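# Place the green block into the blue tray

## Task

Get the green block inside the blue tray. The attempt fails if the robot topples or is left leaning, or if anything is knocked or moved out of the work area.

## Robot and tools

Robot: a Rainbow Robotics RB-Y1 simulation. It has a two-wheel drive base with two rear casters, a folding torso (the leg has an ankle, knee and hip), a head camera (head_camera), and two 7-joint arms. Each arm has a parallel gripper and a wrist camera (left_wrist_camera, right_wrist_camera) in a case that sticks out sideways and can strike things. The base is 0.58 m wide and extends 0.10 m ahead of and 0.57 m behind the drive axle. Turning in place sweeps a 0.58 m radius. It cannot move sideways.

Frames: all positions are in metres. The base frame sits on the floor midway between the drive wheels, with x forward, y left and z up. The chest, left_hand and right_hand readouts use this frame. A hand point lies between the finger pads, 0.03 m behind the tips. The fingers point along the hand's -z axis and close along its x axis. base_odometry is given in the frame the base had at scene start. It counts wheel rotation only, so slipping looks like travel. Its heading is in rad, positive to the left.

Tool move: the action is made of the keys other than cameras and blocking. Allowed combinations:
- base and/or joints, optionally with min_time_s or contact_limits;
- target alone, or with min_time_s;
- contact_limits alone.
A call with no action just reports state and images. Motions in one action start together.

- base: a single velocity command {"x_m_s", "turn_rad_s", "for_s"}. x_m_s is forward speed in m/s, 0.005 to 1.5 in magnitude (or 0); negative drives backward. turn_rad_s is in rad/s, positive to the left, 0.02 to 1.509 in magnitude (or 0). for_s is the duration, 0.1 to 5 s. Omitted speeds are 0. The base accelerates at about 0.4 m/s² (turns 0.5 rad/s²). Distance covered is roughly speed times for_s. Coasting to a halt can take up to about 3 s more. If both speeds are set, the path curves.
- joints: absolute joint targets keyed by name, in rad (grippers in m of opening). These are not offsets.
  - Torso: torso_squat_rad 0..1.2 (larger lowers the chest); torso_shift_rad -0.3..0.6 (hips forward); torso_pitch_rad -0.2..1.4 (lean forward); torso_yaw_rad -1.5..1.5 (left positive; raise both arms sideways at least 0.2 rad first). Combined limits also apply, and breaking one leaves the torso off_target.
  - Arms (left/right): shoulder_pitch ±2.356 (negative swings forward and up); left shoulder_roll 0..3.141 and right -3.141..0 (outward lift); shoulder_yaw ±2.094; elbow -2.617..0.01 (negative bends); forearm_roll ±3.141; wrist_pitch -1.57..1.919; hand_roll ±2.705.
  - Grippers: left_gripper_m and right_gripper_m, 0 to 0.1 m opening.
  - Head: head_pan_rad ±0.523, head_tilt_rad -0.35..1.57 (positive looks down).
- target: an absolute pose for one hand: {"side": "left"|"right", "x", "y", "z" in m in the base frame (-3..3), "quat_wxyz": [w,x,y,z] as the hand lines print it}. It is solved once into arm joint angles, so the hand follows an arc. Split long moves into short steps. It is refused if an earlier move is still running.
- min_time_s: 0.1 to 8 s, the minimum duration of the arm, head and torso motions in that action.
- contact_limits: {"left_gripper_m"|"right_gripper_m": mA}, 200 to 672.5. This sets grip-force current and stays in effect until changed. The default is 672.5.
- cameras: a list drawn from the three names or ["all"]. [] means none.
- blocking: true or omitted waits until everything stops; false returns within about 0.5 s while motion continues.

wait(seconds 0..10, cameras) lets time pass and reports state. It returns early once moves have settled. stop(cameras) brakes all running motions, and braked ones report "stopped". zoom_image(camera, region [x0,y0,x1,y1] in pixels, at most 504 square) enlarges part of the latest image. Head images are 896x504; wrist images are 644x364. read_manual returns licence text only. finished_scene(scene 1) ends the scene, and the block must stay in the tray afterward.

Results:
- "move" reads done, or the worst status word.
- base_status, joint_status, left_hand_status and right_hand_status can read done, moving, reached (within 10 mm and 2°), short, refused, off_target, not_followed, stopped, contact_stop, time_out, limit_stop_at_<name>, torque_fault or limit_stop_at_motor_heat.
- An unplanned stop, or a refused move, cancels the later move/wait/finished_scene calls in that reply.
- "joint command not followed" means the arm-collision check held the arm. A "cause:" line explains why.
- lidar_m lists 12 distances in 30° sectors, counterclockwise from straight ahead, at 0.23 m height. "-" means nothing is seen there.
- motor_effort shows wheel load in %, with the peak in brackets. Values over about 30 at rest suggest pushing on something.
- on_its_own lists what the robot did unprompted.
- The external joint torques and wrist force/torque lines are offset, noisy estimates of contact.
- Motor temperatures are reported per arm. A MOTOR HOT line appears at 65 °C, and an arm brakes at 80 °C.

Gripping: command an opening at least 0.005 m narrower than the block. off_target or done on the gripper is then normal. Each arm is rated for 3 kg.

Avoid:
- Dropping the block from height, releasing it while moving, or slamming it.
- Hard pushes on furniture. The base keeps driving into obstacles, and a wheel stalled under effort shuts the wheel motors off for 2 s.
- Fast bends or rises with the arms stretched forward, and abrupt stops while driving or leaning. These can tip the robot.
- Arms striking or pressing each other. A hard press ends the scene. Keep about 0.5 rad of outward shoulder roll when both arms reach forward.
- Contact torques at a joint's load limit, such as 31.6 N m at the elbow and 22 N m at the wrist joints. These cause a 10 s torque fault.
- Long holds with stretched arms, which heat the motors.
- Knocking objects out of the work area.

Thinking time lets the scene run on.

Each tool is called after "Request:" as name(argument=value, ...), one argument or row to a line, values as JSON.

## Session

Request:
move(
  joints={"head_tilt_rad":0.6},
  cameras=["all"],
)

Scene clock: 0.73 s.
Joint torques (N m): left_arm=[-1.62 0.81 -0.25 -0.85 0.21 -0.46 -0.11] | right_arm=[-1.3 0.13 0 -0.05 0.06 -0.56 0.07]
External joint torques (N m): left_arm=[0.63 -0.09 -0.33 0.54 0.2 0.13 -0.1] | right_arm=[-0.05 1.03 0.04 0.14 0.03 -0.18 0.06]
Motor temperatures (°C): left_arm=[41 34 30 38 37 35 36] | right_arm=[39 40 28 31 40 39 39]
Wrist force (N): left_arm=[1.9 1.7 -3.7] | right_arm=[0.0 1.0 -6.1]
Wrist torque (N m): left_arm=[-0.11 0.34 0.27] | right_arm=[-0.09 0.03 -0.06]
Wrist force, peak (N): left_arm=[2.0 1.9 -4.0] | right_arm=[0.3 1.1 -6.3]
move: done
base_odometry: x=+0.000 y=+0.000 heading=+0.000
lidar_m: 2.62 2.75 2.37 2.41 2.94 2.63 2.65 2.09 1.41 1.41 2.25 2.51
base_status: not commanded
joint_positions: torso_squat_rad=+0.350 torso_shift_rad=+0.000 torso_pitch_rad=+0.000 torso_yaw_rad=+0.000 left_shoulder_pitch_rad=+0.030 left_shoulder_roll_rad=+0.020 left_shoulder_yaw_rad=+0.037 left_elbow_rad=-0.264 left_forearm_roll_rad=+0.030 left_wrist_pitch_rad=-0.006 left_hand_roll_rad=+0.032 left_gripper_m=+0.099 right_shoulder_pitch_rad=+0.024 right_shoulder_roll_rad=-0.015 right_shoulder_yaw_rad=+0.007 right_elbow_rad=-0.152 right_forearm_roll_rad=+0.000 right_wrist_pitch_rad=-0.031 right_hand_roll_rad=+0.023 right_gripper_m=+0.100 head_pan_rad=+0.000 head_tilt_rad=+0.600
joint_status: all done
wheel_motors_off: 0
motor_effort: left_wheel=+0(2) right_wheel=+0(0)
chest: x=-0.2280 y=-0.0008 z=+1.2475 quat_wxyz=(+1.000, +0.000, +0.000, +0.000) (m; base frame)
left_hand: x=-0.1202 y=+0.2412 z=+0.5712 quat_wxyz=(+0.991, +0.010, -0.121, +0.053) (m; base frame)
right_hand: x=-0.1642 y=-0.2317 z=+0.5653 quat_wxyz=(+0.997, -0.008, -0.080, +0.011) (m; base frame)
pictures: head_camera, left_wrist_camera, right_wrist_camera

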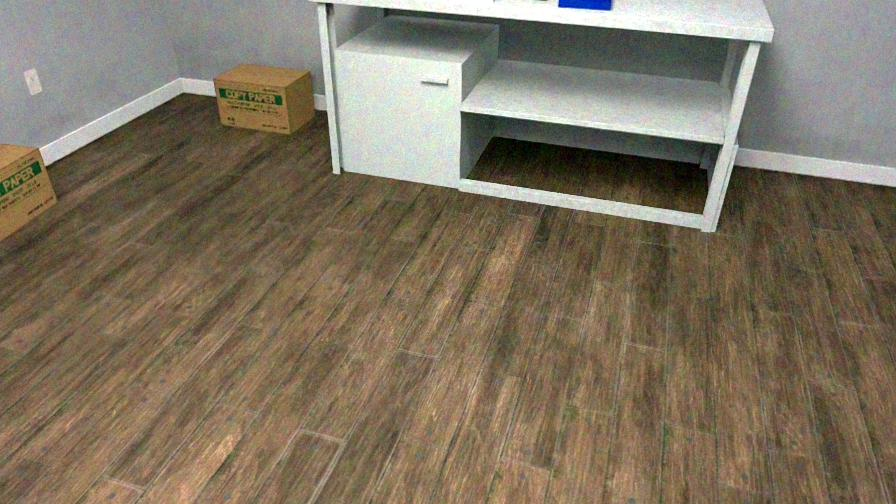

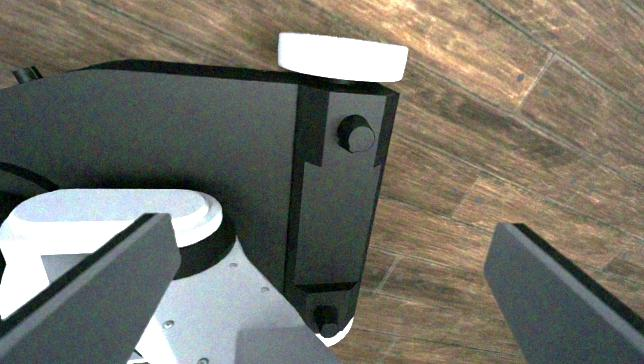

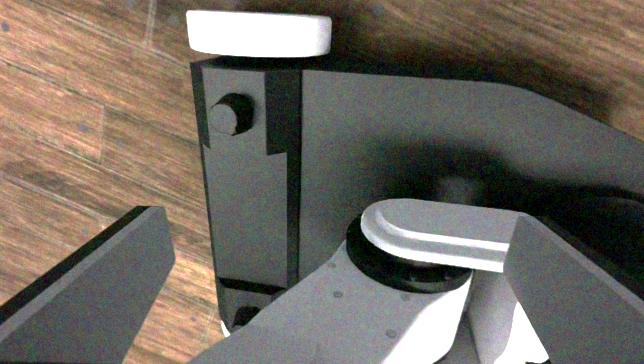

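Request:
move(
  joints={"head_tilt_rad":0.3},
  cameras=["head_camera"],
)

Request:
zoom_image(
  camera="head_camera",
  region=[300, 100, 780, 370],
)

Scene clock: 4.63 s.
Joint torques (N m): left_arm=[-1.9 0.8 -0.27 -0.9 0.15 -0.55 0.02] | right_arm=[-1.66 -0.35 0.1 0 0.38 -0.61 0.01]
External joint torques (N m): left_arm=[0.35 -0.1 -0.35 0.49 0.15 0.04 0.04] | right_arm=[-0.42 0.54 0.14 0.18 0.35 -0.23 0]
Wrist force (N): left_arm=[1.8 1.9 -3.6] | right_arm=[0.3 1.2 -6.0]
Wrist torque (N m): left_arm=[-0.13 0.35 0.28] | right_arm=[-0.12 0.11 -0.05]
Wrist force, peak (N): left_arm=[2.1 1.9 -4.0] | right_arm=[0.2 1.0 -6.5]
move: done
base_odometry: x=+0.000 y=+0.000 heading=+0.000
lidar_m: 2.63 2.75 2.38 2.43 2.95 2.64 2.65 2.11 1.40 1.40 2.23 2.52
base_status: not commanded
joint_positions: torso_squat_rad=+0.350 torso_shift_rad=+0.000 torso_pitch_rad=+0.000 torso_yaw_rad=+0.000 left_shoulder_pitch_rad=+0.030 left_shoulder_roll_rad=+0.020 left_shoulder_yaw_rad=+0.037 left_elbow_rad=-0.264 left_forearm_roll_rad=+0.030 left_wrist_pitch_rad=-0.006 left_hand_roll_rad=+0.032 left_gripper_m=+0.099 right_shoulder_pitch_rad=+0.024 right_shoulder_roll_rad=-0.015 right_shoulder_yaw_rad=+0.007 right_elbow_rad=-0.152 right_forearm_roll_rad=+0.000 right_wrist_pitch_rad=-0.031 right_hand_roll_rad=+0.023 right_gripper_m=+0.100 head_pan_rad=+0.000 head_tilt_rad=+0.300
joint_status: all done
wheel_motors_off: 0
motor_effort: left_wheel=+2(2) right_wheel=+0(0)
chest: x=-0.2280 y=-0.0008 z=+1.2475 quat_wxyz=(+1.000, +0.000, +0.000, +0.000) (m; base frame)
left_hand: x=-0.1202 y=+0.2412 z=+0.5712 quat_wxyz=(+0.991, +0.010, -0.121, +0.053) (m; base frame)
right_hand: x=-0.1642 y=-0.2317 z=+0.5653 quat_wxyz=(+0.997, -0.008, -0.080, +0.011) (m; base frame)
pictures: head_camera

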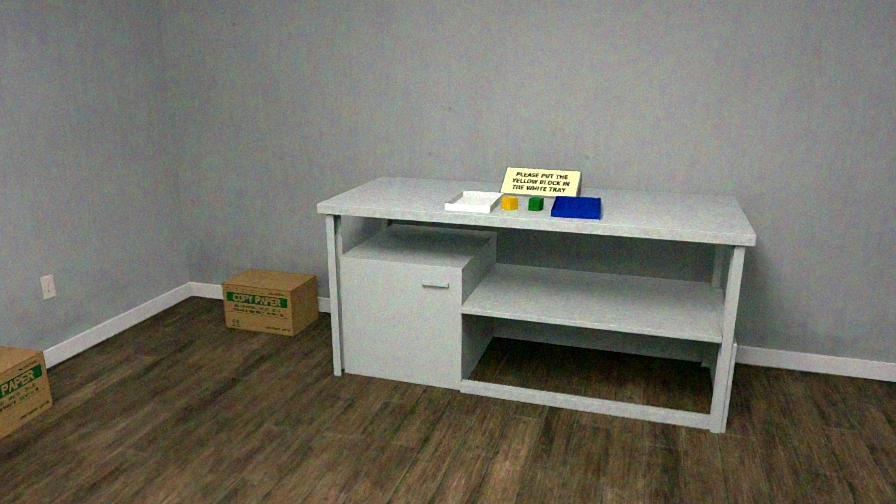

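Scaled by 1.050 from the camera's 896x504 image, which has a finer 1280x720 frame.

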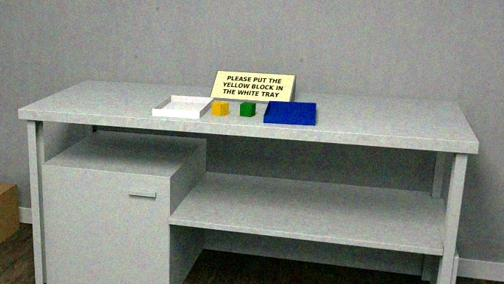

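Request:
move(
  base={"x_m_s":0.65,"for_s":2.77},
)

Request:
move(
  base={"turn_rad_s":-0.3,"for_s":0.93},
  joints={"head_tilt_rad":0.6},
  cameras=["head_camera"],
)

Scene clock: 18.93 s.
Joint torques (N m): left_arm=[-1.35 1.29 -0.12 -0.94 0.25 -0.54 -0.08] | right_arm=[-0.61 0.18 -0.13 -0.24 0.37 -0.62 -0.17]
External joint torques (N m): left_arm=[0.89 0.4 -0.2 0.44 0.24 0.05 -0.07] | right_arm=[0.63 1.07 -0.09 -0.06 0.34 -0.24 -0.17]
Wrist force (N): left_arm=[1.8 1.8 -3.8] | right_arm=[-0.4 1.2 -6.0]
Wrist torque (N m): left_arm=[-0.12 0.33 0.27] | right_arm=[-0.12 0.02 -0.05]
Wrist force, peak (N): left_arm=[2.5 1.9 -4.0] | right_arm=[0.1 1.0 -6.5]
move: done
base_odometry: x=+1.798 y=+0.000 heading=+0.000
lidar_m: 0.83 0.97 1.81 1.81 2.35 4.34 4.35 2.39 2.43 2.43 1.23 1.45
base_status: done (sent for 2.77 of 2.77 s)
joint_positions: torso_squat_rad=+0.350 torso_shift_rad=+0.000 torso_pitch_rad=+0.000 torso_yaw_rad=+0.000 left_shoulder_pitch_rad=+0.030 left_shoulder_roll_rad=+0.020 left_shoulder_yaw_rad=+0.037 left_elbow_rad=-0.264 left_forearm_roll_rad=+0.030 left_wrist_pitch_rad=-0.006 left_hand_roll_rad=+0.032 left_gripper_m=+0.099 right_shoulder_pitch_rad=+0.024 right_shoulder_roll_rad=-0.015 right_shoulder_yaw_rad=+0.007 right_elbow_rad=-0.152 right_forearm_roll_rad=+0.000 right_wrist_pitch_rad=-0.031 right_hand_roll_rad=+0.023 right_gripper_m=+0.100 head_pan_rad=+0.000 head_tilt_rad=+0.300
joint_status: not commanded
wheel_motors_off: 0
motor_effort: left_wheel=-1(28) right_wheel=+0(28)
chest: x=-0.2280 y=-0.0008 z=+1.2475 quat_wxyz=(+1.000, +0.000, +0.000, +0.000) (m; base frame)
left_hand: x=-0.1201 y=+0.2412 z=+0.5712 quat_wxyz=(+0.991, +0.010, -0.121, +0.053) (m; base frame)
right_hand: x=-0.1641 y=-0.2317 z=+0.5653 quat_wxyz=(+0.997, -0.008, -0.080, +0.011) (m; base frame)
pictures: none

Scene clock: 20.80 s.
Joint torques (N m): left_arm=[-1.29 1.01 -0.15 -0.96 0.31 -0.56 -0.12] | right_arm=[-0.89 -0.37 -0.14 0.09 0.21 -0.7 -0.21]
External joint torques (N m): left_arm=[0.95 0.13 -0.23 0.42 0.31 0.02 -0.11] | right_arm=[0.36 0.52 -0.1 0.27 0.18 -0.32 -0.22]
Wrist force (N): left_arm=[1.9 1.9 -4.0] | right_arm=[-0.1 0.5 -5.6]
Wrist torque (N m): left_arm=[-0.13 0.35 0.27] | right_arm=[-0.03 0.04 -0.08]
Wrist force, peak (N): left_arm=[2.1 2.0 -4.0] | right_arm=[0.1 0.7 -6.6]
move: done
base_odometry: x=+1.798 y=+0.000 heading=-0.280
lidar_m: 0.81 0.86 1.67 1.81 1.99 2.78 4.33 3.33 2.37 2.43 1.24 1.48
base_status: done (sent for 0.93 of 0.93 s)
joint_positions: torso_squat_rad=+0.350 torso_shift_rad=+0.000 torso_pitch_rad=+0.000 torso_yaw_rad=+0.000 left_shoulder_pitch_rad=+0.030 left_shoulder_roll_rad=+0.020 left_shoulder_yaw_rad=+0.037 left_elbow_rad=-0.264 left_forearm_roll_rad=+0.030 left_wrist_pitch_rad=-0.006 left_hand_roll_rad=+0.032 left_gripper_m=+0.099 right_shoulder_pitch_rad=+0.024 right_shoulder_roll_rad=-0.015 right_shoulder_yaw_rad=+0.007 right_elbow_rad=-0.152 right_forearm_roll_rad=+0.000 right_wrist_pitch_rad=-0.031 right_hand_roll_rad=+0.023 right_gripper_m=+0.100 head_pan_rad=+0.000 head_tilt_rad=+0.600
joint_status: all done
wheel_motors_off: 0
motor_effort: left_wheel=+1(22) right_wheel=+0(31)
chest: x=-0.2280 y=-0.0008 z=+1.2475 quat_wxyz=(+1.000, +0.000, +0.000, +0.000) (m; base frame)
left_hand: x=-0.1202 y=+0.2412 z=+0.5712 quat_wxyz=(+0.991, +0.010, -0.121, +0.053) (m; base frame)
right_hand: x=-0.1641 y=-0.2317 z=+0.5653 quat_wxyz=(+0.997, -0.008, -0.080, +0.011) (m; base frame)
pictures: head_camera

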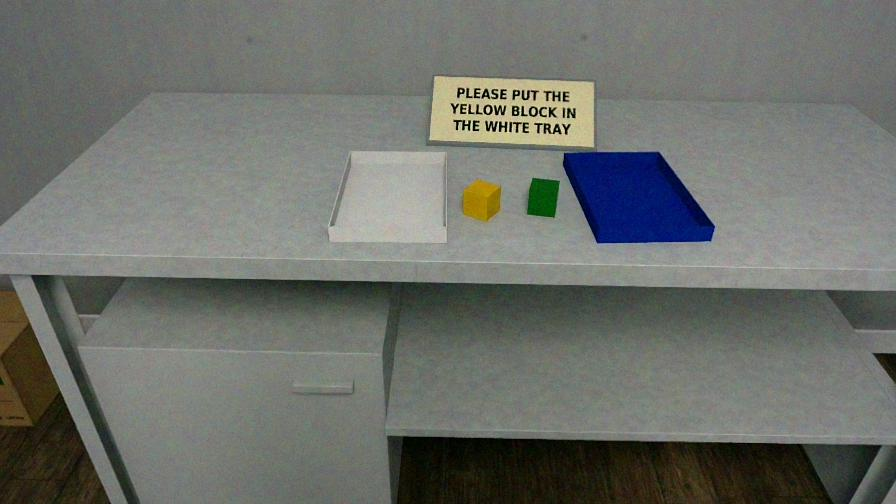

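Request:
move(
  joints={"right_elbow_rad":-1.9,"right_shoulder_roll_rad":-0.3,"left_shoulder_roll_rad":0.15,"torso_pitch_rad":0.6,"torso_shift_rad":0.15,"head_tilt_rad":0.3},
)

Request:
move(
  target={"side":"right","x":0.40,"y":-0.25,"z":1.05,"quat_wxyz":[1,0,0,0]},
  cameras=["head_camera","right_wrist_camera"],
)

Scene clock: 36.63 s.
Joint torques (N m): left_arm=[13.82 2.95 -0.13 5.85 0.28 0.66 -0.1] | right_arm=[1.03 -2.84 -2.75 -9.18 0.75 -2.06 -0.16]
External joint torques (N m): left_arm=[-0.49 -0.97 -0.7 0.94 0.26 0.07 -0.12] | right_arm=[0.42 1.56 0.43 0.29 0.54 -0.18 -0.21]
Wrist force (N): left_arm=[5.5 0.6 -3.5] | right_arm=[-5.5 2.1 -1.5]
Wrist torque (N m): left_arm=[0.01 0.55 0.22] | right_arm=[-0.22 -0.34 -0.09]
Wrist force, peak (N): left_arm=[5.6 0.8 -3.7] | right_arm=[-5.0 2.2 -4.9]
move: done
base_odometry: x=+1.798 y=+0.000 heading=-0.280
lidar_m: 0.81 0.86 1.67 1.82 1.99 2.78 4.32 3.32 2.39 2.42 1.26 1.48
base_status: not commanded
joint_positions: torso_squat_rad=+0.350 torso_shift_rad=+0.150 torso_pitch_rad=+0.600 torso_yaw_rad=+0.000 left_shoulder_pitch_rad=+0.030 left_shoulder_roll_rad=+0.150 left_shoulder_yaw_rad=+0.037 left_elbow_rad=-0.264 left_forearm_roll_rad=+0.030 left_wrist_pitch_rad=-0.006 left_hand_roll_rad=+0.032 left_gripper_m=+0.099 right_shoulder_pitch_rad=+0.024 right_shoulder_roll_rad=-0.300 right_shoulder_yaw_rad=+0.007 right_elbow_rad=-1.900 right_forearm_roll_rad=+0.000 right_wrist_pitch_rad=-0.031 right_hand_roll_rad=+0.023 right_gripper_m=+0.100 head_pan_rad=+0.000 head_tilt_rad=+0.300
joint_status: all done
wheel_motors_off: 0
motor_effort: left_wheel=+4(4) right_wheel=-4(4)
chest: x=+0.0450 y=-0.0008 z=+1.1861 quat_wxyz=(+0.955, +0.000, +0.296, +0.000) (m; base frame)
left_hand: x=-0.2436 y=+0.3386 z=+0.5751 quat_wxyz=(+0.981, +0.084, +0.174, +0.019) (m; base frame)
right_hand: x=+0.4161 y=-0.2631 z=+0.8508 quat_wxyz=(+0.784, -0.051, -0.600, +0.151) (m; base frame)
pictures: none

Scene clock: 38.63 s.
Joint torques (N m): left_arm=[13.75 3.45 0.37 5.82 0.12 0.61 0.02] | right_arm=[-10.52 -2.67 -8.48 3.02 0.9 -0.4 0.19]
External joint torques (N m): left_arm=[-0.56 -0.47 -0.21 0.91 0.11 0.02 0] | right_arm=[2.39 2.02 -0.02 -0.27 0.68 -0.38 0.19]
Wrist force (N): left_arm=[5.4 0.8 -3.4] | right_arm=[0.9 1.2 -5.9]
Wrist torque (N m): left_arm=[-0.02 0.53 0.22] | right_arm=[-0.16 0.08 0.12]
Wrist force, peak (N): left_arm=[5.9 0.9 -3.5] | right_arm=[-4.3 4.6 -2.0]
move: done
base_odometry: x=+1.798 y=+0.000 heading=-0.280
lidar_m: 0.81 0.86 1.67 1.82 1.99 2.78 4.33 3.34 2.37 2.42 1.24 1.48
base_status: not commanded
joint_positions: torso_squat_rad=+0.350 torso_shift_rad=+0.150 torso_pitch_rad=+0.600 torso_yaw_rad=+0.000 left_shoulder_pitch_rad=+0.030 left_shoulder_roll_rad=+0.150 left_shoulder_yaw_rad=+0.037 left_elbow_rad=-0.264 left_forearm_roll_rad=+0.030 left_wrist_pitch_rad=-0.006 left_hand_roll_rad=+0.032 left_gripper_m=+0.099 right_shoulder_pitch_rad=+0.214 right_shoulder_roll_rad=-2.266 right_shoulder_yaw_rad=-0.738 right_elbow_rad=-2.137 right_forearm_roll_rad=-1.907 right_wrist_pitch_rad=+1.133 right_hand_roll_rad=-0.933 right_gripper_m=+0.100 head_pan_rad=+0.000 head_tilt_rad=+0.300
joint_status: all done
wheel_motors_off: 0
motor_effort: left_wheel=+4(4) right_wheel=-5(5)
chest: x=+0.0450 y=-0.0007 z=+1.1861 quat_wxyz=(+0.955, +0.000, +0.295, +0.000) (m; base frame)
left_hand: x=-0.2437 y=+0.3385 z=+0.5750 quat_wxyz=(+0.981, +0.084, +0.174, +0.019) (m; base frame)
right_hand: x=+0.4000 y=-0.2492 z=+1.0505 quat_wxyz=(+1.000, +0.001, -0.004, +0.000) (m; base frame)
right_hand_status: reached (checked arc, planned for 1.6 s): 1 mm and 0.4 deg off.
pictures: head_camera, right_wrist_camera

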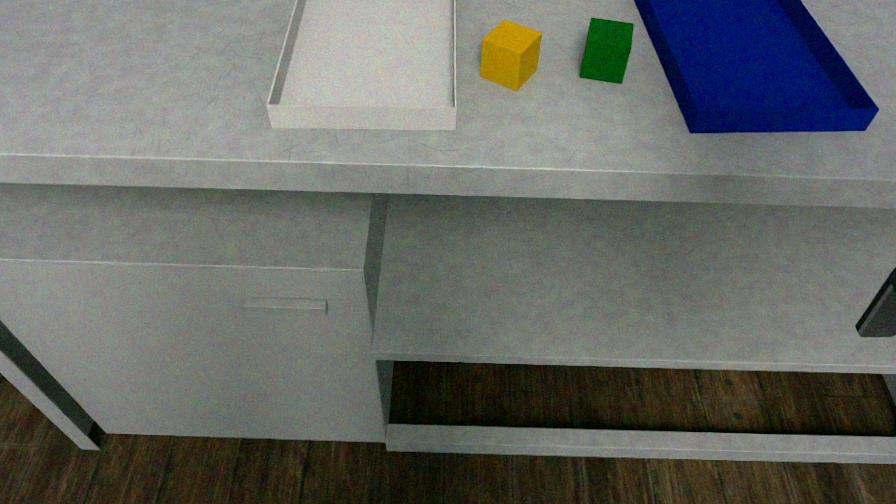

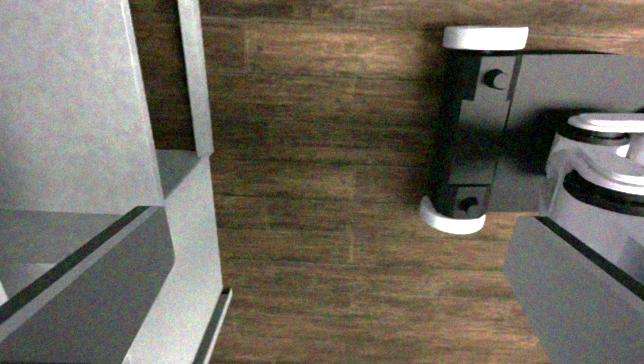

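Request:
move(
  base={"x_m_s":0.4,"for_s":1.42},
  joints={"head_tilt_rad":0.6},
  cameras=["head_camera","right_wrist_camera"],
)

Scene clock: 48.23 s.
Joint torques (N m): left_arm=[14.3 3.43 0.18 5.8 0.26 0.58 -0.07] | right_arm=[-11.72 -3.09 -8.73 3.4 0.78 -0.47 0.39]
External joint torques (N m): left_arm=[-0.01 -0.49 -0.4 0.89 0.25 -0.01 -0.09] | right_arm=[1.19 1.6 -0.27 0.11 0.55 -0.44 0.39]
Wrist force (N): left_arm=[5.6 0.7 -3.3] | right_arm=[0.6 0.9 -5.4]
Wrist torque (N m): left_arm=[-0.01 0.56 0.22] | right_arm=[-0.12 0.07 0.11]
Wrist force, peak (N): left_arm=[6.3 0.6 -3.5] | right_arm=[1.3 1.2 -6.5]
move: done
base_odometry: x=+2.349 y=-0.158 heading=-0.280
lidar_m: 0.35 0.25 0.34 1.87 1.90 2.73 4.90 2.75 2.52 1.01 1.08 0.91
base_status: done (sent for 1.43 of 1.43 s)
joint_positions: torso_squat_rad=+0.350 torso_shift_rad=+0.150 torso_pitch_rad=+0.600 torso_yaw_rad=+0.000 left_shoulder_pitch_rad=+0.030 left_shoulder_roll_rad=+0.150 left_shoulder_yaw_rad=+0.037 left_elbow_rad=-0.264 left_forearm_roll_rad=+0.030 left_wrist_pitch_rad=-0.006 left_hand_roll_rad=+0.032 left_gripper_m=+0.099 right_shoulder_pitch_rad=+0.214 right_shoulder_roll_rad=-2.266 right_shoulder_yaw_rad=-0.738 right_elbow_rad=-2.137 right_forearm_roll_rad=-1.907 right_wrist_pitch_rad=+1.133 right_hand_roll_rad=-0.933 right_gripper_m=+0.100 head_pan_rad=+0.000 head_tilt_rad=+0.600
joint_status: all done
wheel_motors_off: 0
motor_effort: left_wheel=-1(22) right_wheel=+1(26)
chest: x=+0.0450 y=-0.0008 z=+1.1861 quat_wxyz=(+0.955, +0.000, +0.296, +0.000) (m; base frame)
left_hand: x=-0.2436 y=+0.3385 z=+0.5750 quat_wxyz=(+0.981, +0.084, +0.174, +0.019) (m; base frame)
right_hand: x=+0.4000 y=-0.2492 z=+1.0504 quat_wxyz=(+1.000, +0.001, -0.003, -0.001) (m; base frame)
pictures: head_camera, right_wrist_camera

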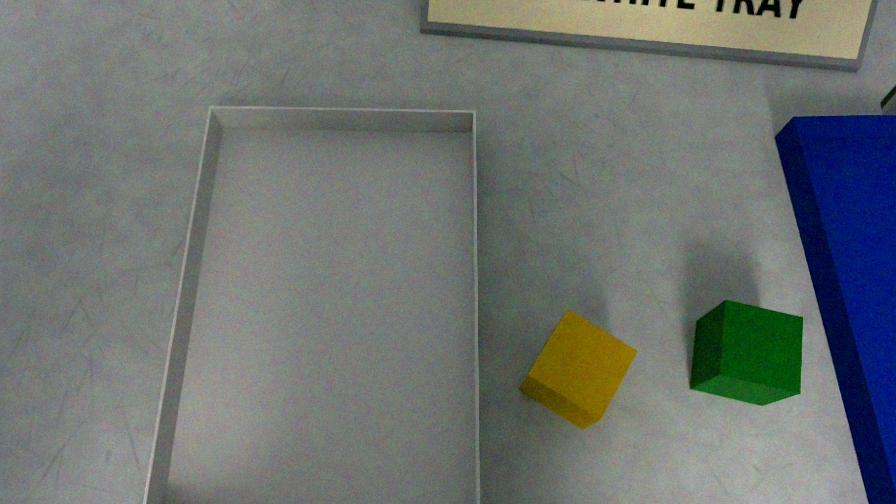

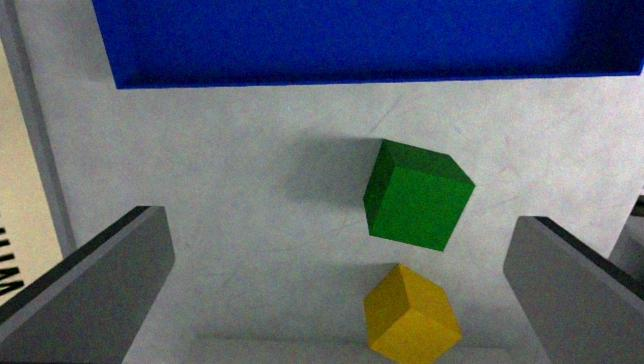

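Request:
move(
  target={"side":"right","x":0.33,"y":-0.185,"z":0.97,"quat_wxyz":[0.995,0,0,-0.1]},
  cameras=["head_camera","right_wrist_camera"],
)

Scene clock: 62.00 s.
Joint torques (N m): left_arm=[13.93 3.4 0.5 5.83 0.21 0.73 -0.21] | right_arm=[-12.85 1.23 -6.57 0.82 0.3 -0.08 0.23]
External joint torques (N m): left_arm=[-0.38 -0.52 -0.07 0.92 0.19 0.14 -0.23] | right_arm=[0.73 1.4 -0.35 -0.19 0.16 -0.07 0.23]
Wrist force (N): left_arm=[5.7 0.8 -3.4] | right_arm=[0.7 0.5 -5.4]
Wrist torque (N m): left_arm=[0.00 0.57 0.23] | right_arm=[-0.07 0.02 0.06]
Wrist force, peak (N): left_arm=[6.0 0.6 -3.5] | right_arm=[0.4 0.9 -6.6]
move: done
base_odometry: x=+2.349 y=-0.158 heading=-0.280
lidar_m: 0.35 0.25 0.36 1.87 1.90 2.73 4.90 2.76 2.52 1.02 1.06 0.92
base_status: not commanded
joint_positions: torso_squat_rad=+0.350 torso_shift_rad=+0.150 torso_pitch_rad=+0.600 torso_yaw_rad=+0.000 left_shoulder_pitch_rad=+0.030 left_shoulder_roll_rad=+0.150 left_shoulder_yaw_rad=+0.037 left_elbow_rad=-0.264 left_forearm_roll_rad=+0.030 left_wrist_pitch_rad=-0.006 left_hand_roll_rad=+0.032 left_gripper_m=+0.099 right_shoulder_pitch_rad=+0.399 right_shoulder_roll_rad=-2.553 right_shoulder_yaw_rad=-0.709 right_elbow_rad=-2.411 right_forearm_roll_rad=-1.570 right_wrist_pitch_rad=+0.789 right_hand_roll_rad=-1.706 right_gripper_m=+0.100 head_pan_rad=+0.000 head_tilt_rad=+0.600
joint_status: all done
wheel_motors_off: 0
motor_effort: left_wheel=-2(2) right_wheel=+1(2)
chest: x=+0.0449 y=-0.0008 z=+1.1861 quat_wxyz=(+0.955, +0.000, +0.295, +0.000) (m; base frame)
left_hand: x=-0.2437 y=+0.3385 z=+0.5750 quat_wxyz=(+0.981, +0.084, +0.174, +0.019) (m; base frame)
right_hand: x=+0.3301 y=-0.1847 z=+0.9703 quat_wxyz=(+0.995, +0.001, +0.002, -0.099) (m; base frame)
right_hand_status: reached (checked arc, planned for 0.8 s): 0 mm and 0.3 deg off.
pictures: head_camera, right_wrist_camera

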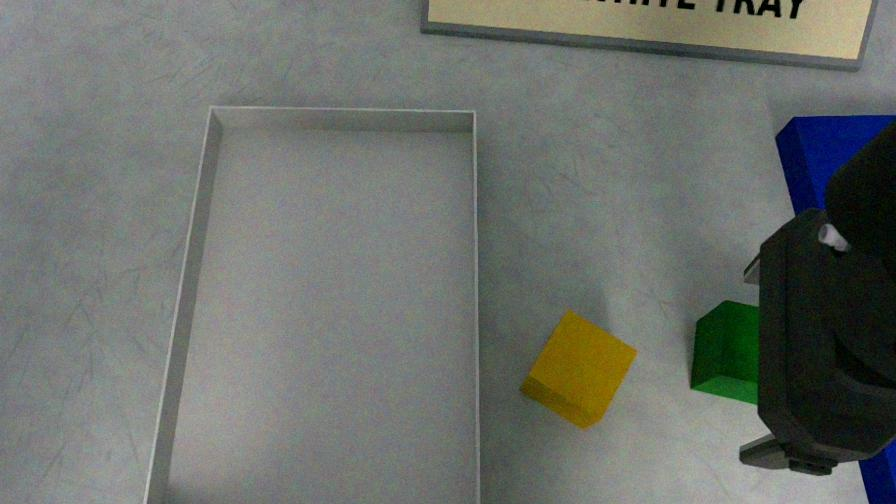

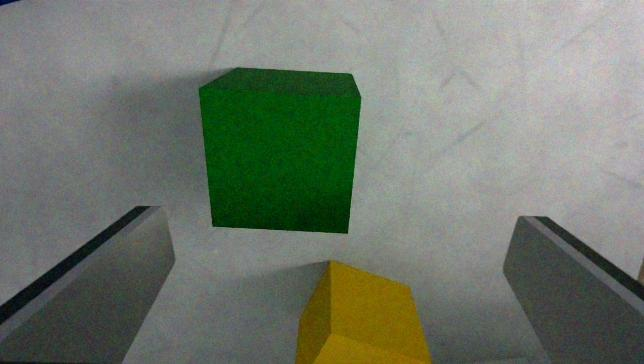

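Request:
move(
  target={"side":"right","x":0.342,"y":-0.199,"z":0.90,"quat_wxyz":[0.995,0,0,-0.1]},
  min_time_s=1.5,
  cameras=["head_camera","right_wrist_camera"],
)

Scene clock: 70.33 s.
Joint torques (N m): left_arm=[14.16 3.07 0.28 5.69 0.27 0.68 -0.15] | right_arm=[-13.68 1.62 -4.51 0.65 0.44 -0.48 -0.27]
External joint torques (N m): left_arm=[-0.15 -0.85 -0.29 0.78 0.26 0.09 -0.17] | right_arm=[1.45 -0.55 1.08 0.8 0.32 -0.48 -0.27]
Wrist force (N): left_arm=[5.6 0.8 -3.5] | right_arm=[0.9 0.5 -5.7]
Wrist torque (N m): left_arm=[-0.01 0.55 0.22] | right_arm=[-0.07 0.07 0.08]
Wrist force, peak (N): left_arm=[5.8 0.9 -3.6] | right_arm=[1.1 0.3 -6.4]
move: done
base_odometry: x=+2.349 y=-0.158 heading=-0.280
lidar_m: 0.36 0.26 0.36 1.87 1.90 2.71 4.91 2.76 2.53 1.01 1.07 0.92
base_status: not commanded
joint_positions: torso_squat_rad=+0.350 torso_shift_rad=+0.150 torso_pitch_rad=+0.600 torso_yaw_rad=+0.000 left_shoulder_pitch_rad=+0.030 left_shoulder_roll_rad=+0.150 left_shoulder_yaw_rad=+0.037 left_elbow_rad=-0.264 left_forearm_roll_rad=+0.030 left_wrist_pitch_rad=-0.006 left_hand_roll_rad=+0.032 left_gripper_m=+0.099 right_shoulder_pitch_rad=+0.645 right_shoulder_roll_rad=-2.667 right_shoulder_yaw_rad=-0.673 right_elbow_rad=-2.274 right_forearm_roll_rad=-1.312 right_wrist_pitch_rad=+0.647 right_hand_roll_rad=-1.827 right_gripper_m=+0.100 head_pan_rad=+0.000 head_tilt_rad=+0.600
joint_status: all done
wheel_motors_off: 0
motor_effort: left_wheel=-1(2) right_wheel=+1(1)
chest: x=+0.0449 y=-0.0008 z=+1.1861 quat_wxyz=(+0.955, +0.000, +0.295, +0.000) (m; base frame)
left_hand: x=-0.2437 y=+0.3385 z=+0.5750 quat_wxyz=(+0.981, +0.084, +0.174, +0.019) (m; base frame)
right_hand: x=+0.3420 y=-0.1988 z=+0.9002 quat_wxyz=(+0.995, +0.000, +0.000, -0.100) (m; base frame)
right_hand_status: reached (checked arc, planned for 1.5 s): 0 mm and 0.1 deg off.
pictures: head_camera, right_wrist_camera

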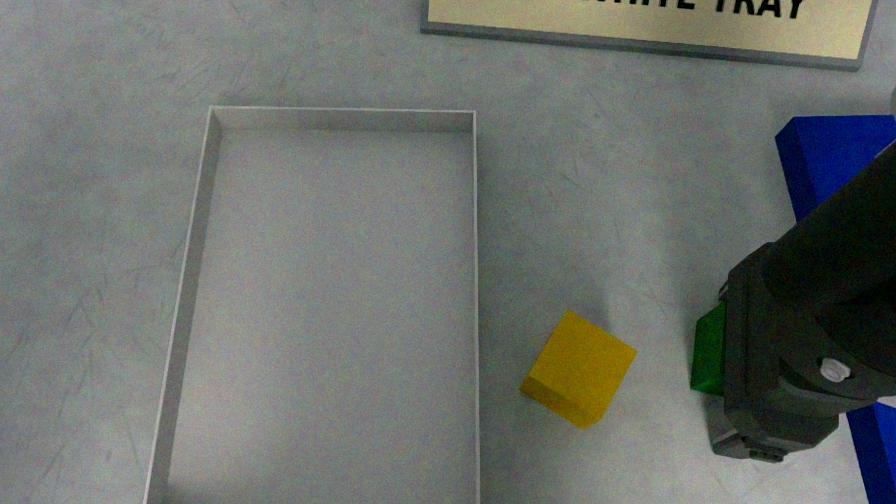

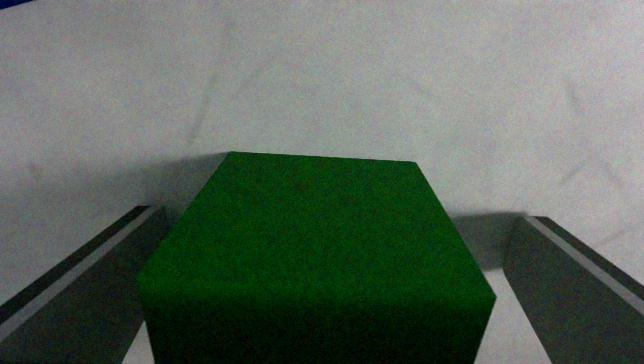

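Request:
move(
  joints={"right_gripper_m":0.03},
)

Request:
move(
  target={"side":"right","x":0.345,"y":-0.20,"z":1.0,"quat_wxyz":[0.995,0,0,-0.1]},
  min_time_s=1.2,
  cameras=["head_camera","right_wrist_camera"],
)

Scene clock: 75.00 s.
Joint torques (N m): left_arm=[14.37 3.39 0.44 5.82 0.15 0.62 0.04] | right_arm=[-13.16 2.34 -4.72 0.7 0.45 -0.33 -0.22]
External joint torques (N m): left_arm=[0.06 -0.53 -0.14 0.92 0.14 0.03 0.02] | right_arm=[1.97 0.17 0.87 0.85 0.33 -0.33 -0.22]
Wrist force (N): left_arm=[5.7 0.8 -3.5] | right_arm=[0.9 0.8 -6.0]
Wrist torque (N m): left_arm=[-0.02 0.54 0.22] | right_arm=[-0.09 0.06 0.09]
Wrist force, peak (N): left_arm=[5.8 0.5 -3.8] | right_arm=[1.3 1.7 -6.5]
move: off_target
base_odometry: x=+2.349 y=-0.158 heading=-0.280
lidar_m: 0.36 0.25 0.35 1.87 1.90 2.74 4.89 2.77 2.51 1.02 1.07 0.92
base_status: not commanded
joint_positions: torso_squat_rad=+0.350 torso_shift_rad=+0.150 torso_pitch_rad=+0.600 torso_yaw_rad=+0.000 left_shoulder_pitch_rad=+0.030 left_shoulder_roll_rad=+0.150 left_shoulder_yaw_rad=+0.037 left_elbow_rad=-0.264 left_forearm_roll_rad=+0.030 left_wrist_pitch_rad=-0.006 left_hand_roll_rad=+0.032 left_gripper_m=+0.099 right_shoulder_pitch_rad=+0.645 right_shoulder_roll_rad=-2.667 right_shoulder_yaw_rad=-0.673 right_elbow_rad=-2.274 right_forearm_roll_rad=-1.312 right_wrist_pitch_rad=+0.647 right_hand_roll_rad=-1.827 right_gripper_m=+0.049 head_pan_rad=+0.000 head_tilt_rad=+0.600
joint_status: right_gripper_m off_target (ended at +0.049, target +0.030)
wheel_motors_off: 0
motor_effort: left_wheel=-1(2) right_wheel=+1(1)
chest: x=+0.0449 y=-0.0008 z=+1.1861 quat_wxyz=(+0.955, +0.000, +0.295, +0.000) (m; base frame)
left_hand: x=-0.2437 y=+0.3385 z=+0.5750 quat_wxyz=(+0.981, +0.084, +0.174, +0.019) (m; base frame)
right_hand: x=+0.3421 y=-0.1988 z=+0.9002 quat_wxyz=(+0.995, +0.000, +0.000, -0.100) (m; base frame)
pictures: none

Scene clock: 76.53 s.
Joint torques (N m): left_arm=[13.88 3.3 0.27 5.8 0.25 0.58 0.04] | right_arm=[-13.54 -1.14 -7.96 1.15 0.41 -0.42 0.14]
External joint torques (N m): left_arm=[-0.43 -0.62 -0.3 0.89 0.24 -0.01 0.02] | right_arm=[-0.59 0.89 -1.24 -0.84 0.25 -0.42 0.14]
Wrist force (N): left_arm=[5.5 0.6 -3.4] | right_arm=[0.5 1.2 -6.8]
Wrist torque (N m): left_arm=[0.01 0.53 0.21] | right_arm=[-0.13 0.00 -0.10]
Wrist force, peak (N): left_arm=[5.9 0.7 -3.7] | right_arm=[1.0 1.1 -7.1]
move: done
base_odometry: x=+2.349 y=-0.158 heading=-0.280
lidar_m: 0.37 0.26 0.36 1.87 1.88 2.73 4.89 2.75 2.50 1.00 1.08 0.91
base_status: not commanded
joint_positions: torso_squat_rad=+0.350 torso_shift_rad=+0.150 torso_pitch_rad=+0.600 torso_yaw_rad=+0.000 left_shoulder_pitch_rad=+0.030 left_shoulder_roll_rad=+0.150 left_shoulder_yaw_rad=+0.037 left_elbow_rad=-0.264 left_forearm_roll_rad=+0.030 left_wrist_pitch_rad=-0.006 left_hand_roll_rad=+0.032 left_gripper_m=+0.099 right_shoulder_pitch_rad=+0.275 right_shoulder_roll_rad=-2.454 right_shoulder_yaw_rad=-0.676 right_elbow_rad=-2.377 right_forearm_roll_rad=-1.724 right_wrist_pitch_rad=+0.875 right_hand_roll_rad=-1.518 right_gripper_m=+0.049 head_pan_rad=+0.000 head_tilt_rad=+0.600
joint_status: all done
wheel_motors_off: 0
motor_effort: left_wheel=-1(2) right_wheel=+1(1)
chest: x=+0.0449 y=-0.0008 z=+1.1861 quat_wxyz=(+0.955, +0.000, +0.295, +0.000) (m; base frame)
left_hand: x=-0.2437 y=+0.3385 z=+0.5750 quat_wxyz=(+0.981, +0.084, +0.174, +0.019) (m; base frame)
right_hand: x=+0.3450 y=-0.2000 z=+0.9999 quat_wxyz=(+0.995, +0.000, +0.000, -0.100) (m; base frame)
right_hand_status: reached (checked arc, planned for 1.2 s): 0 mm and 0.0 deg off.
pictures: head_camera, right_wrist_camera

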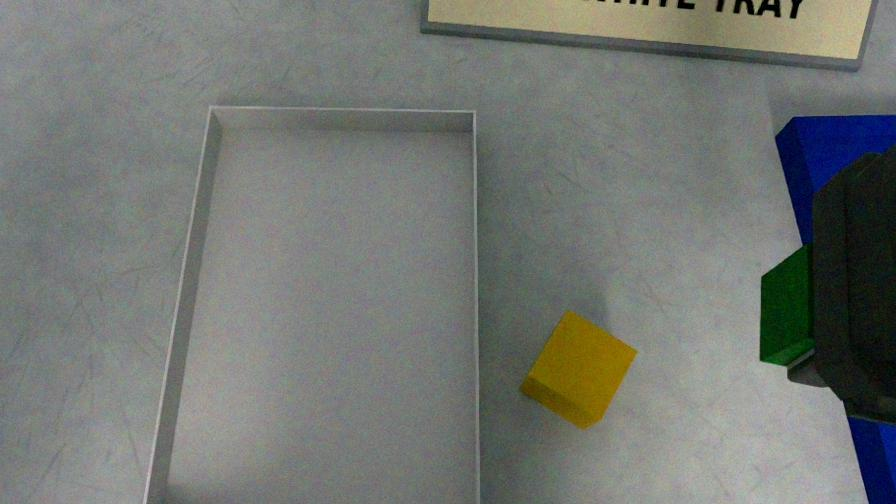

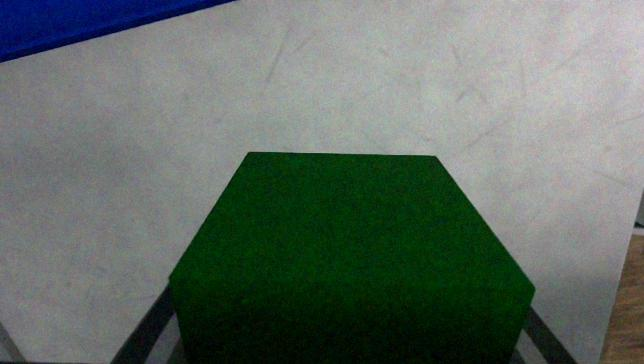

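Request:
move(
  target={"side":"right","x":0.37,"y":-0.36,"z":1.0,"quat_wxyz":[1,0,0,0]},
  min_time_s=1.3,
  cameras=["head_camera","right_wrist_camera"],
)

Scene clock: 80.37 s.
Joint torques (N m): left_arm=[13.86 3.62 0.19 5.84 0.18 0.61 -0.05] | right_arm=[-9.54 -9.14 -10.21 1.67 0.74 -0.44 -0.16]
External joint torques (N m): left_arm=[-0.45 -0.3 -0.39 0.94 0.17 0.03 -0.07] | right_arm=[-1.33 1.32 -0.76 0.64 0.5 -0.42 -0.16]
Wrist force (N): left_arm=[5.6 0.8 -3.4] | right_arm=[0.9 1.2 -6.5]
Wrist torque (N m): left_arm=[-0.01 0.54 0.22] | right_arm=[-0.12 0.09 -0.11]
Wrist force, peak (N): left_arm=[5.8 0.8 -3.6] | right_arm=[-1.0 1.5 -7.3]
move: done
base_odometry: x=+2.349 y=-0.158 heading=-0.280
lidar_m: 0.37 0.24 0.35 1.88 1.89 2.73 4.90 2.75 2.54 1.02 1.08 0.91
base_status: not commanded
joint_positions: torso_squat_rad=+0.350 torso_shift_rad=+0.150 torso_pitch_rad=+0.600 torso_yaw_rad=+0.000 left_shoulder_pitch_rad=+0.030 left_shoulder_roll_rad=+0.150 left_shoulder_yaw_rad=+0.037 left_elbow_rad=-0.264 left_forearm_roll_rad=+0.030 left_wrist_pitch_rad=-0.006 left_hand_roll_rad=+0.032 left_gripper_m=+0.099 right_shoulder_pitch_rad=+0.116 right_shoulder_roll_rad=-1.826 right_shoulder_yaw_rad=-0.504 right_elbow_rad=-2.130 right_forearm_roll_rad=-1.638 right_wrist_pitch_rad=+1.270 right_hand_roll_rad=-0.663 right_gripper_m=+0.049 head_pan_rad=+0.000 head_tilt_rad=+0.600
joint_status: all done
wheel_motors_off: 0
motor_effort: left_wheel=-1(2) right_wheel=+1(1)
chest: x=+0.0449 y=-0.0008 z=+1.1861 quat_wxyz=(+0.955, +0.000, +0.295, +0.000) (m; base frame)
left_hand: x=-0.2437 y=+0.3385 z=+0.5750 quat_wxyz=(+0.981, +0.084, +0.174, +0.019) (m; base frame)
right_hand: x=+0.3695 y=-0.3598 z=+0.9994 quat_wxyz=(+1.000, -0.001, +0.000, -0.001) (m; base frame)
right_hand_status: reached (checked arc, planned for 1.3 s): 1 mm and 0.2 deg off.
pictures: head_camera, right_wrist_camera

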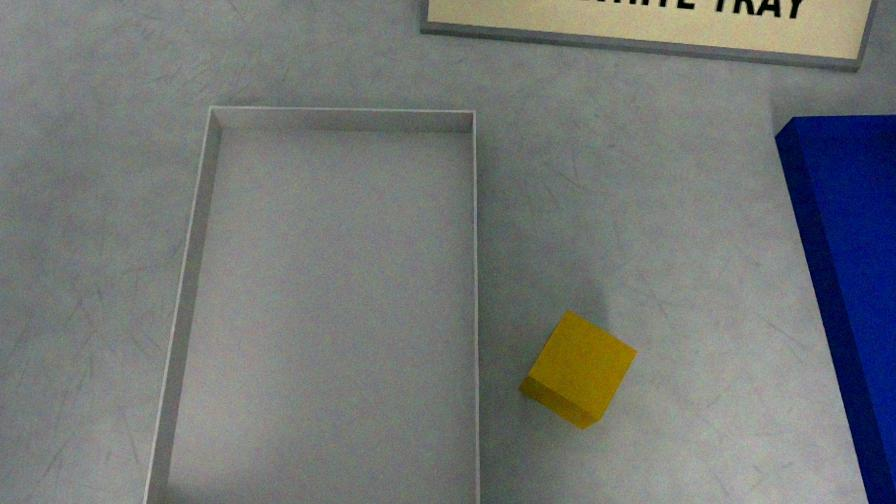

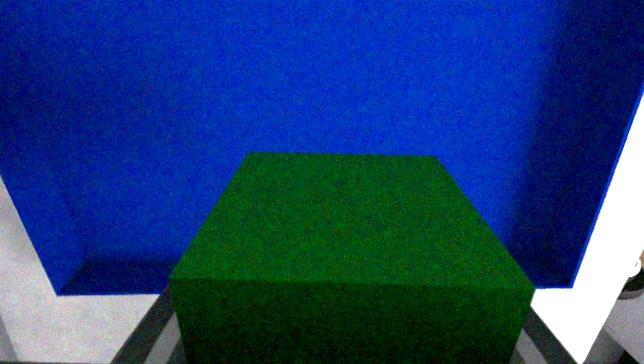

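Request:
move(
  target={"side":"right","x":0.365,"y":-0.37,"z":0.91,"quat_wxyz":[1,0,0,0]},
  min_time_s=1.6,
  cameras=["right_wrist_camera"],
)

Scene clock: 85.17 s.
Joint torques (N m): left_arm=[14.15 3.24 0.07 5.85 0.24 0.63 -0.07] | right_arm=[-9.46 -5.56 -6.24 2.66 0.18 -0.3 -0.28]
External joint torques (N m): left_arm=[-0.16 -0.69 -0.5 0.95 0.22 0.05 -0.09] | right_arm=[1.34 0.1 -0.09 0.93 0.03 -0.28 -0.29]
Wrist force (N): left_arm=[5.6 0.6 -3.5] | right_arm=[0.6 1.6 -6.3]
Wrist torque (N m): left_arm=[0.01 0.55 0.22] | right_arm=[-0.19 0.03 0.12]
Wrist force, peak (N): left_arm=[5.8 0.8 -3.6] | right_arm=[1.3 1.1 -7.3]
move: done
base_odometry: x=+2.349 y=-0.158 heading=-0.280
lidar_m: 0.36 0.25 0.36 1.88 1.90 2.70 4.88 2.75 2.54 1.01 1.08 0.91
base_status: not commanded
joint_positions: torso_squat_rad=+0.350 torso_shift_rad=+0.150 torso_pitch_rad=+0.600 torso_yaw_rad=+0.000 left_shoulder_pitch_rad=+0.030 left_shoulder_roll_rad=+0.150 left_shoulder_yaw_rad=+0.037 left_elbow_rad=-0.264 left_forearm_roll_rad=+0.030 left_wrist_pitch_rad=-0.006 left_hand_roll_rad=+0.032 left_gripper_m=+0.099 right_shoulder_pitch_rad=+0.383 right_shoulder_roll_rad=-2.205 right_shoulder_yaw_rad=-0.243 right_elbow_rad=-2.042 right_forearm_roll_rad=-1.660 right_wrist_pitch_rad=+0.637 right_hand_roll_rad=-0.696 right_gripper_m=+0.049 head_pan_rad=+0.000 head_tilt_rad=+0.600
joint_status: all done
wheel_motors_off: 0
motor_effort: left_wheel=-1(2) right_wheel=+1(1)
chest: x=+0.0449 y=-0.0008 z=+1.1861 quat_wxyz=(+0.955, +0.000, +0.295, +0.000) (m; base frame)
left_hand: x=-0.2437 y=+0.3385 z=+0.5750 quat_wxyz=(+0.981, +0.084, +0.174, +0.019) (m; base frame)
right_hand: x=+0.3651 y=-0.3696 z=+0.9101 quat_wxyz=(+1.000, +0.000, -0.001, +0.000) (m; base frame)
right_hand_status: reached (checked arc, planned for 1.6 s): 0 mm and 0.1 deg off.
pictures: right_wrist_camera

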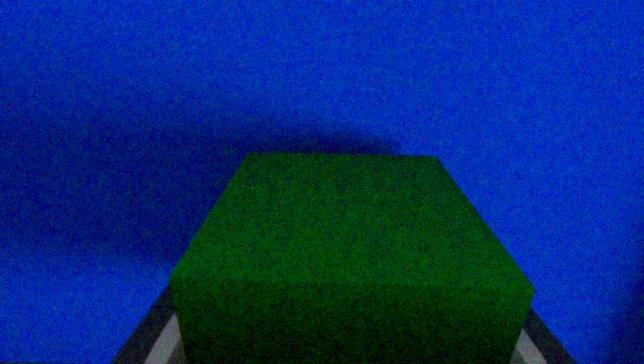

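Request:
move(
  target={"side":"right","x":0.365,"y":-0.37,"z":0.906,"quat_wxyz":[1,0,0,0]},
  cameras=["right_wrist_camera"],
)

Scene clock: 87.23 s.
Joint torques (N m): left_arm=[13.99 3.36 0.26 5.71 0.28 0.64 -0.03] | right_arm=[-9.67 -4.93 -6.84 2.95 0.32 -0.22 -0.37]
External joint torques (N m): left_arm=[-0.32 -0.56 -0.32 0.8 0.27 0.05 -0.05] | right_arm=[1.27 0.27 -0.86 1.21 0.18 -0.2 -0.37]
Wrist force (N): left_arm=[5.3 0.7 -3.4] | right_arm=[0.6 1.0 -6.4]
Wrist torque (N m): left_arm=[-0.01 0.51 0.23] | right_arm=[-0.11 0.01 0.08]
Wrist force, peak (N): left_arm=[5.8 0.8 -3.8] | right_arm=[-0.7 0.9 -7.3]
move: done
base_odometry: x=+2.349 y=-0.158 heading=-0.280
lidar_m: 0.35 0.25 0.36 1.87 1.90 2.72 4.91 2.75 2.53 1.00 1.07 0.92
base_status: not commanded
joint_positions: torso_squat_rad=+0.350 torso_shift_rad=+0.150 torso_pitch_rad=+0.600 torso_yaw_rad=+0.000 left_shoulder_pitch_rad=+0.030 left_shoulder_roll_rad=+0.150 left_shoulder_yaw_rad=+0.037 left_elbow_rad=-0.264 left_forearm_roll_rad=+0.030 left_wrist_pitch_rad=-0.006 left_hand_roll_rad=+0.032 left_gripper_m=+0.099 right_shoulder_pitch_rad=+0.410 right_shoulder_roll_rad=-2.220 right_shoulder_yaw_rad=-0.251 right_elbow_rad=-2.034 right_forearm_roll_rad=-1.665 right_wrist_pitch_rad=+0.616 right_hand_roll_rad=-0.696 right_gripper_m=+0.049 head_pan_rad=+0.000 head_tilt_rad=+0.600
joint_status: all done
wheel_motors_off: 0
motor_effort: left_wheel=-1(2) right_wheel=+1(1)
chest: x=+0.0450 y=-0.0008 z=+1.1861 quat_wxyz=(+0.955, +0.000, +0.295, +0.000) (m; base frame)
left_hand: x=-0.2437 y=+0.3385 z=+0.5750 quat_wxyz=(+0.981, +0.084, +0.174, +0.019) (m; base frame)
right_hand: x=+0.3648 y=-0.3699 z=+0.9062 quat_wxyz=(+1.000, +0.000, +0.000, +0.000) (m; base frame)
right_hand_status: reached (checked arc, planned for 0.2 s): 0 mm and 0.0 deg off.
pictures: right_wrist_camera

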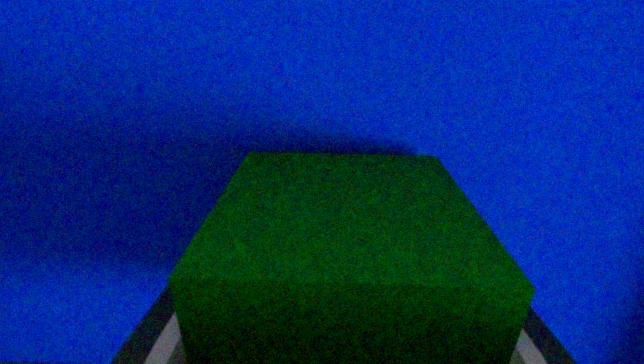

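Request:
move(
  target={"side":"right","x":0.365,"y":-0.37,"z":0.903,"quat_wxyz":[1,0,0,0]},
)

Request:
move(
  joints={"right_gripper_m":0.1},
)

Request:
move(
  target={"side":"right","x":0.365,"y":-0.37,"z":1.0,"quat_wxyz":[1,0,0,0]},
  min_time_s=1.2,
  cameras=["right_wrist_camera"],
)

Scene clock: 90.97 s.
Joint torques (N m): left_arm=[14.01 3.75 0.57 5.65 0.17 0.66 -0.07] | right_arm=[-10.08 -4.71 -6.22 2.56 0.27 -0.13 -0.1]
External joint torques (N m): left_arm=[-0.3 -0.18 -0.01 0.74 0.15 0.07 -0.09] | right_arm=[0.99 0.12 -0.37 0.81 0.13 -0.1 -0.1]
Wrist force (N): left_arm=[5.6 0.9 -3.5] | right_arm=[0.6 0.7 -6.7]
Wrist torque (N m): left_arm=[-0.01 0.54 0.21] | right_arm=[-0.09 0.04 0.06]
Wrist force, peak (N): left_arm=[6.5 0.7 -3.6] | right_arm=[1.2 1.0 -7.1]
move: done
base_odometry: x=+2.349 y=-0.158 heading=-0.280
lidar_m: 0.37 0.26 0.35 1.87 1.89 2.71 4.90 2.75 2.53 1.01 1.05 0.91
base_status: not commanded
joint_positions: torso_squat_rad=+0.350 torso_shift_rad=+0.150 torso_pitch_rad=+0.600 torso_yaw_rad=+0.000 left_shoulder_pitch_rad=+0.030 left_shoulder_roll_rad=+0.150 left_shoulder_yaw_rad=+0.037 left_elbow_rad=-0.264 left_forearm_roll_rad=+0.030 left_wrist_pitch_rad=-0.006 left_hand_roll_rad=+0.032 left_gripper_m=+0.099 right_shoulder_pitch_rad=+0.431 right_shoulder_roll_rad=-2.233 right_shoulder_yaw_rad=-0.258 right_elbow_rad=-2.028 right_forearm_roll_rad=-1.666 right_wrist_pitch_rad=+0.599 right_hand_roll_rad=-0.699 right_gripper_m=+0.049 head_pan_rad=+0.000 head_tilt_rad=+0.600
joint_status: all done
wheel_motors_off: 0
motor_effort: left_wheel=-1(2) right_wheel=+0(1)
chest: x=+0.0450 y=-0.0008 z=+1.1861 quat_wxyz=(+0.955, +0.000, +0.295, +0.000) (m; base frame)
left_hand: x=-0.2437 y=+0.3385 z=+0.5750 quat_wxyz=(+0.981, +0.084, +0.174, +0.019) (m; base frame)
right_hand: x=+0.3649 y=-0.3699 z=+0.9031 quat_wxyz=(+1.000, +0.000, +0.000, +0.000) (m; base frame)
right_hand_status: reached (checked arc, planned for 0.2 s): 0 mm and 0.0 deg off.
pictures: none

Scene clock: 92.03 s.
Joint torques (N m): left_arm=[14.2 3.74 0.53 5.57 0.21 0.72 -0.09] | right_arm=[-10.11 -4.78 -6.91 2.43 0.16 -0.16 -0.38]
External joint torques (N m): left_arm=[-0.11 -0.18 -0.04 0.66 0.2 0.13 -0.11] | right_arm=[0.97 0.05 -1.07 0.68 0.02 -0.14 -0.38]
Wrist force (N): left_arm=[5.8 0.7 -3.6] | right_arm=[0.5 1.2 -5.6]
Wrist torque (N m): left_arm=[0.00 0.56 0.22] | right_arm=[-0.14 -0.01 0.05]
Wrist force, peak (N): left_arm=[5.8 0.7 -3.6] | right_arm=[1.0 0.9 -6.6]
move: done
base_odometry: x=+2.349 y=-0.158 heading=-0.280
lidar_m: 0.36 0.26 0.35 1.87 1.90 2.73 4.89 2.76 2.54 1.01 1.08 0.89
base_status: not commanded
joint_positions: torso_squat_rad=+0.350 torso_shift_rad=+0.150 torso_pitch_rad=+0.600 torso_yaw_rad=+0.000 left_shoulder_pitch_rad=+0.030 left_shoulder_roll_rad=+0.150 left_shoulder_yaw_rad=+0.037 left_elbow_rad=-0.264 left_forearm_roll_rad=+0.030 left_wrist_pitch_rad=-0.006 left_hand_roll_rad=+0.032 left_gripper_m=+0.099 right_shoulder_pitch_rad=+0.431 right_shoulder_roll_rad=-2.233 right_shoulder_yaw_rad=-0.258 right_elbow_rad=-2.028 right_forearm_roll_rad=-1.666 right_wrist_pitch_rad=+0.599 right_hand_roll_rad=-0.699 right_gripper_m=+0.100 head_pan_rad=+0.000 head_tilt_rad=+0.600
joint_status: all done
wheel_motors_off: 0
motor_effort: left_wheel=+0(2) right_wheel=+1(1)
chest: x=+0.0450 y=-0.0008 z=+1.1861 quat_wxyz=(+0.955, +0.000, +0.295, +0.000) (m; base frame)
left_hand: x=-0.2437 y=+0.3385 z=+0.5750 quat_wxyz=(+0.981, +0.084, +0.174, +0.019) (m; base frame)
right_hand: x=+0.3649 y=-0.3699 z=+0.9031 quat_wxyz=(+1.000, +0.000, +0.000, +0.000) (m; base frame)
pictures: none

Scene clock: 93.57 s.
Joint torques (N m): left_arm=[14.12 3.95 0.34 5.7 0.26 0.62 -0.03] | right_arm=[-7.62 -11.69 -10.85 -1.18 0.7 -0.31 0.08]
External joint torques (N m): left_arm=[-0.19 0.02 -0.24 0.79 0.25 0.03 -0.05] | right_arm=[-0.27 2.04 -1.01 -1.25 0.45 -0.29 0.08]
Wrist force (N): left_arm=[5.4 0.7 -3.5] | right_arm=[1.2 1.6 -5.8]
Wrist torque (N m): left_arm=[0.00 0.53 0.22] | right_arm=[-0.20 0.11 -0.06]
Wrist force, peak (N): left_arm=[5.8 0.9 -3.6] | right_arm=[0.6 1.5 -6.5]
move: done
base_odometry: x=+2.349 y=-0.158 heading=-0.280
lidar_m: 0.36 0.25 0.36 1.87 1.91 2.73 4.90 2.76 2.52 1.01 1.08 0.92
base_status: not commanded
joint_positions: torso_squat_rad=+0.350 torso_shift_rad=+0.150 torso_pitch_rad=+0.600 torso_yaw_rad=+0.000 left_shoulder_pitch_rad=+0.030 left_shoulder_roll_rad=+0.150 left_shoulder_yaw_rad=+0.037 left_elbow_rad=-0.264 left_forearm_roll_rad=+0.030 left_wrist_pitch_rad=-0.006 left_hand_roll_rad=+0.032 left_gripper_m=+0.099 right_shoulder_pitch_rad=-0.114 right_shoulder_roll_rad=-1.657 right_shoulder_yaw_rad=-0.378 right_elbow_rad=-2.125 right_forearm_roll_rad=-1.557 right_wrist_pitch_rad=+1.445 right_hand_roll_rad=-0.627 right_gripper_m=+0.100 head_pan_rad=+0.000 head_tilt_rad=+0.600
joint_status: all done
wheel_motors_off: 0
motor_effort: left_wheel=-1(2) right_wheel=+1(1)
chest: x=+0.0450 y=-0.0008 z=+1.1861 quat_wxyz=(+0.955, +0.000, +0.295, +0.000) (m; base frame)
left_hand: x=-0.2437 y=+0.3385 z=+0.5750 quat_wxyz=(+0.981, +0.084, +0.174, +0.019) (m; base frame)
right_hand: x=+0.3650 y=-0.3702 z=+1.0001 quat_wxyz=(+1.000, +0.000, +0.000, +0.000) (m; base frame)
right_hand_status: reached (checked arc, planned for 1.2 s): 0 mm and 0.1 deg off.
pictures: right_wrist_camera

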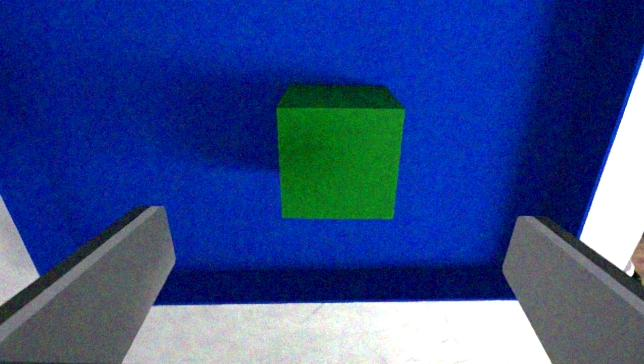

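Request:
finished_scene(
)

The scene is finished: the task was done.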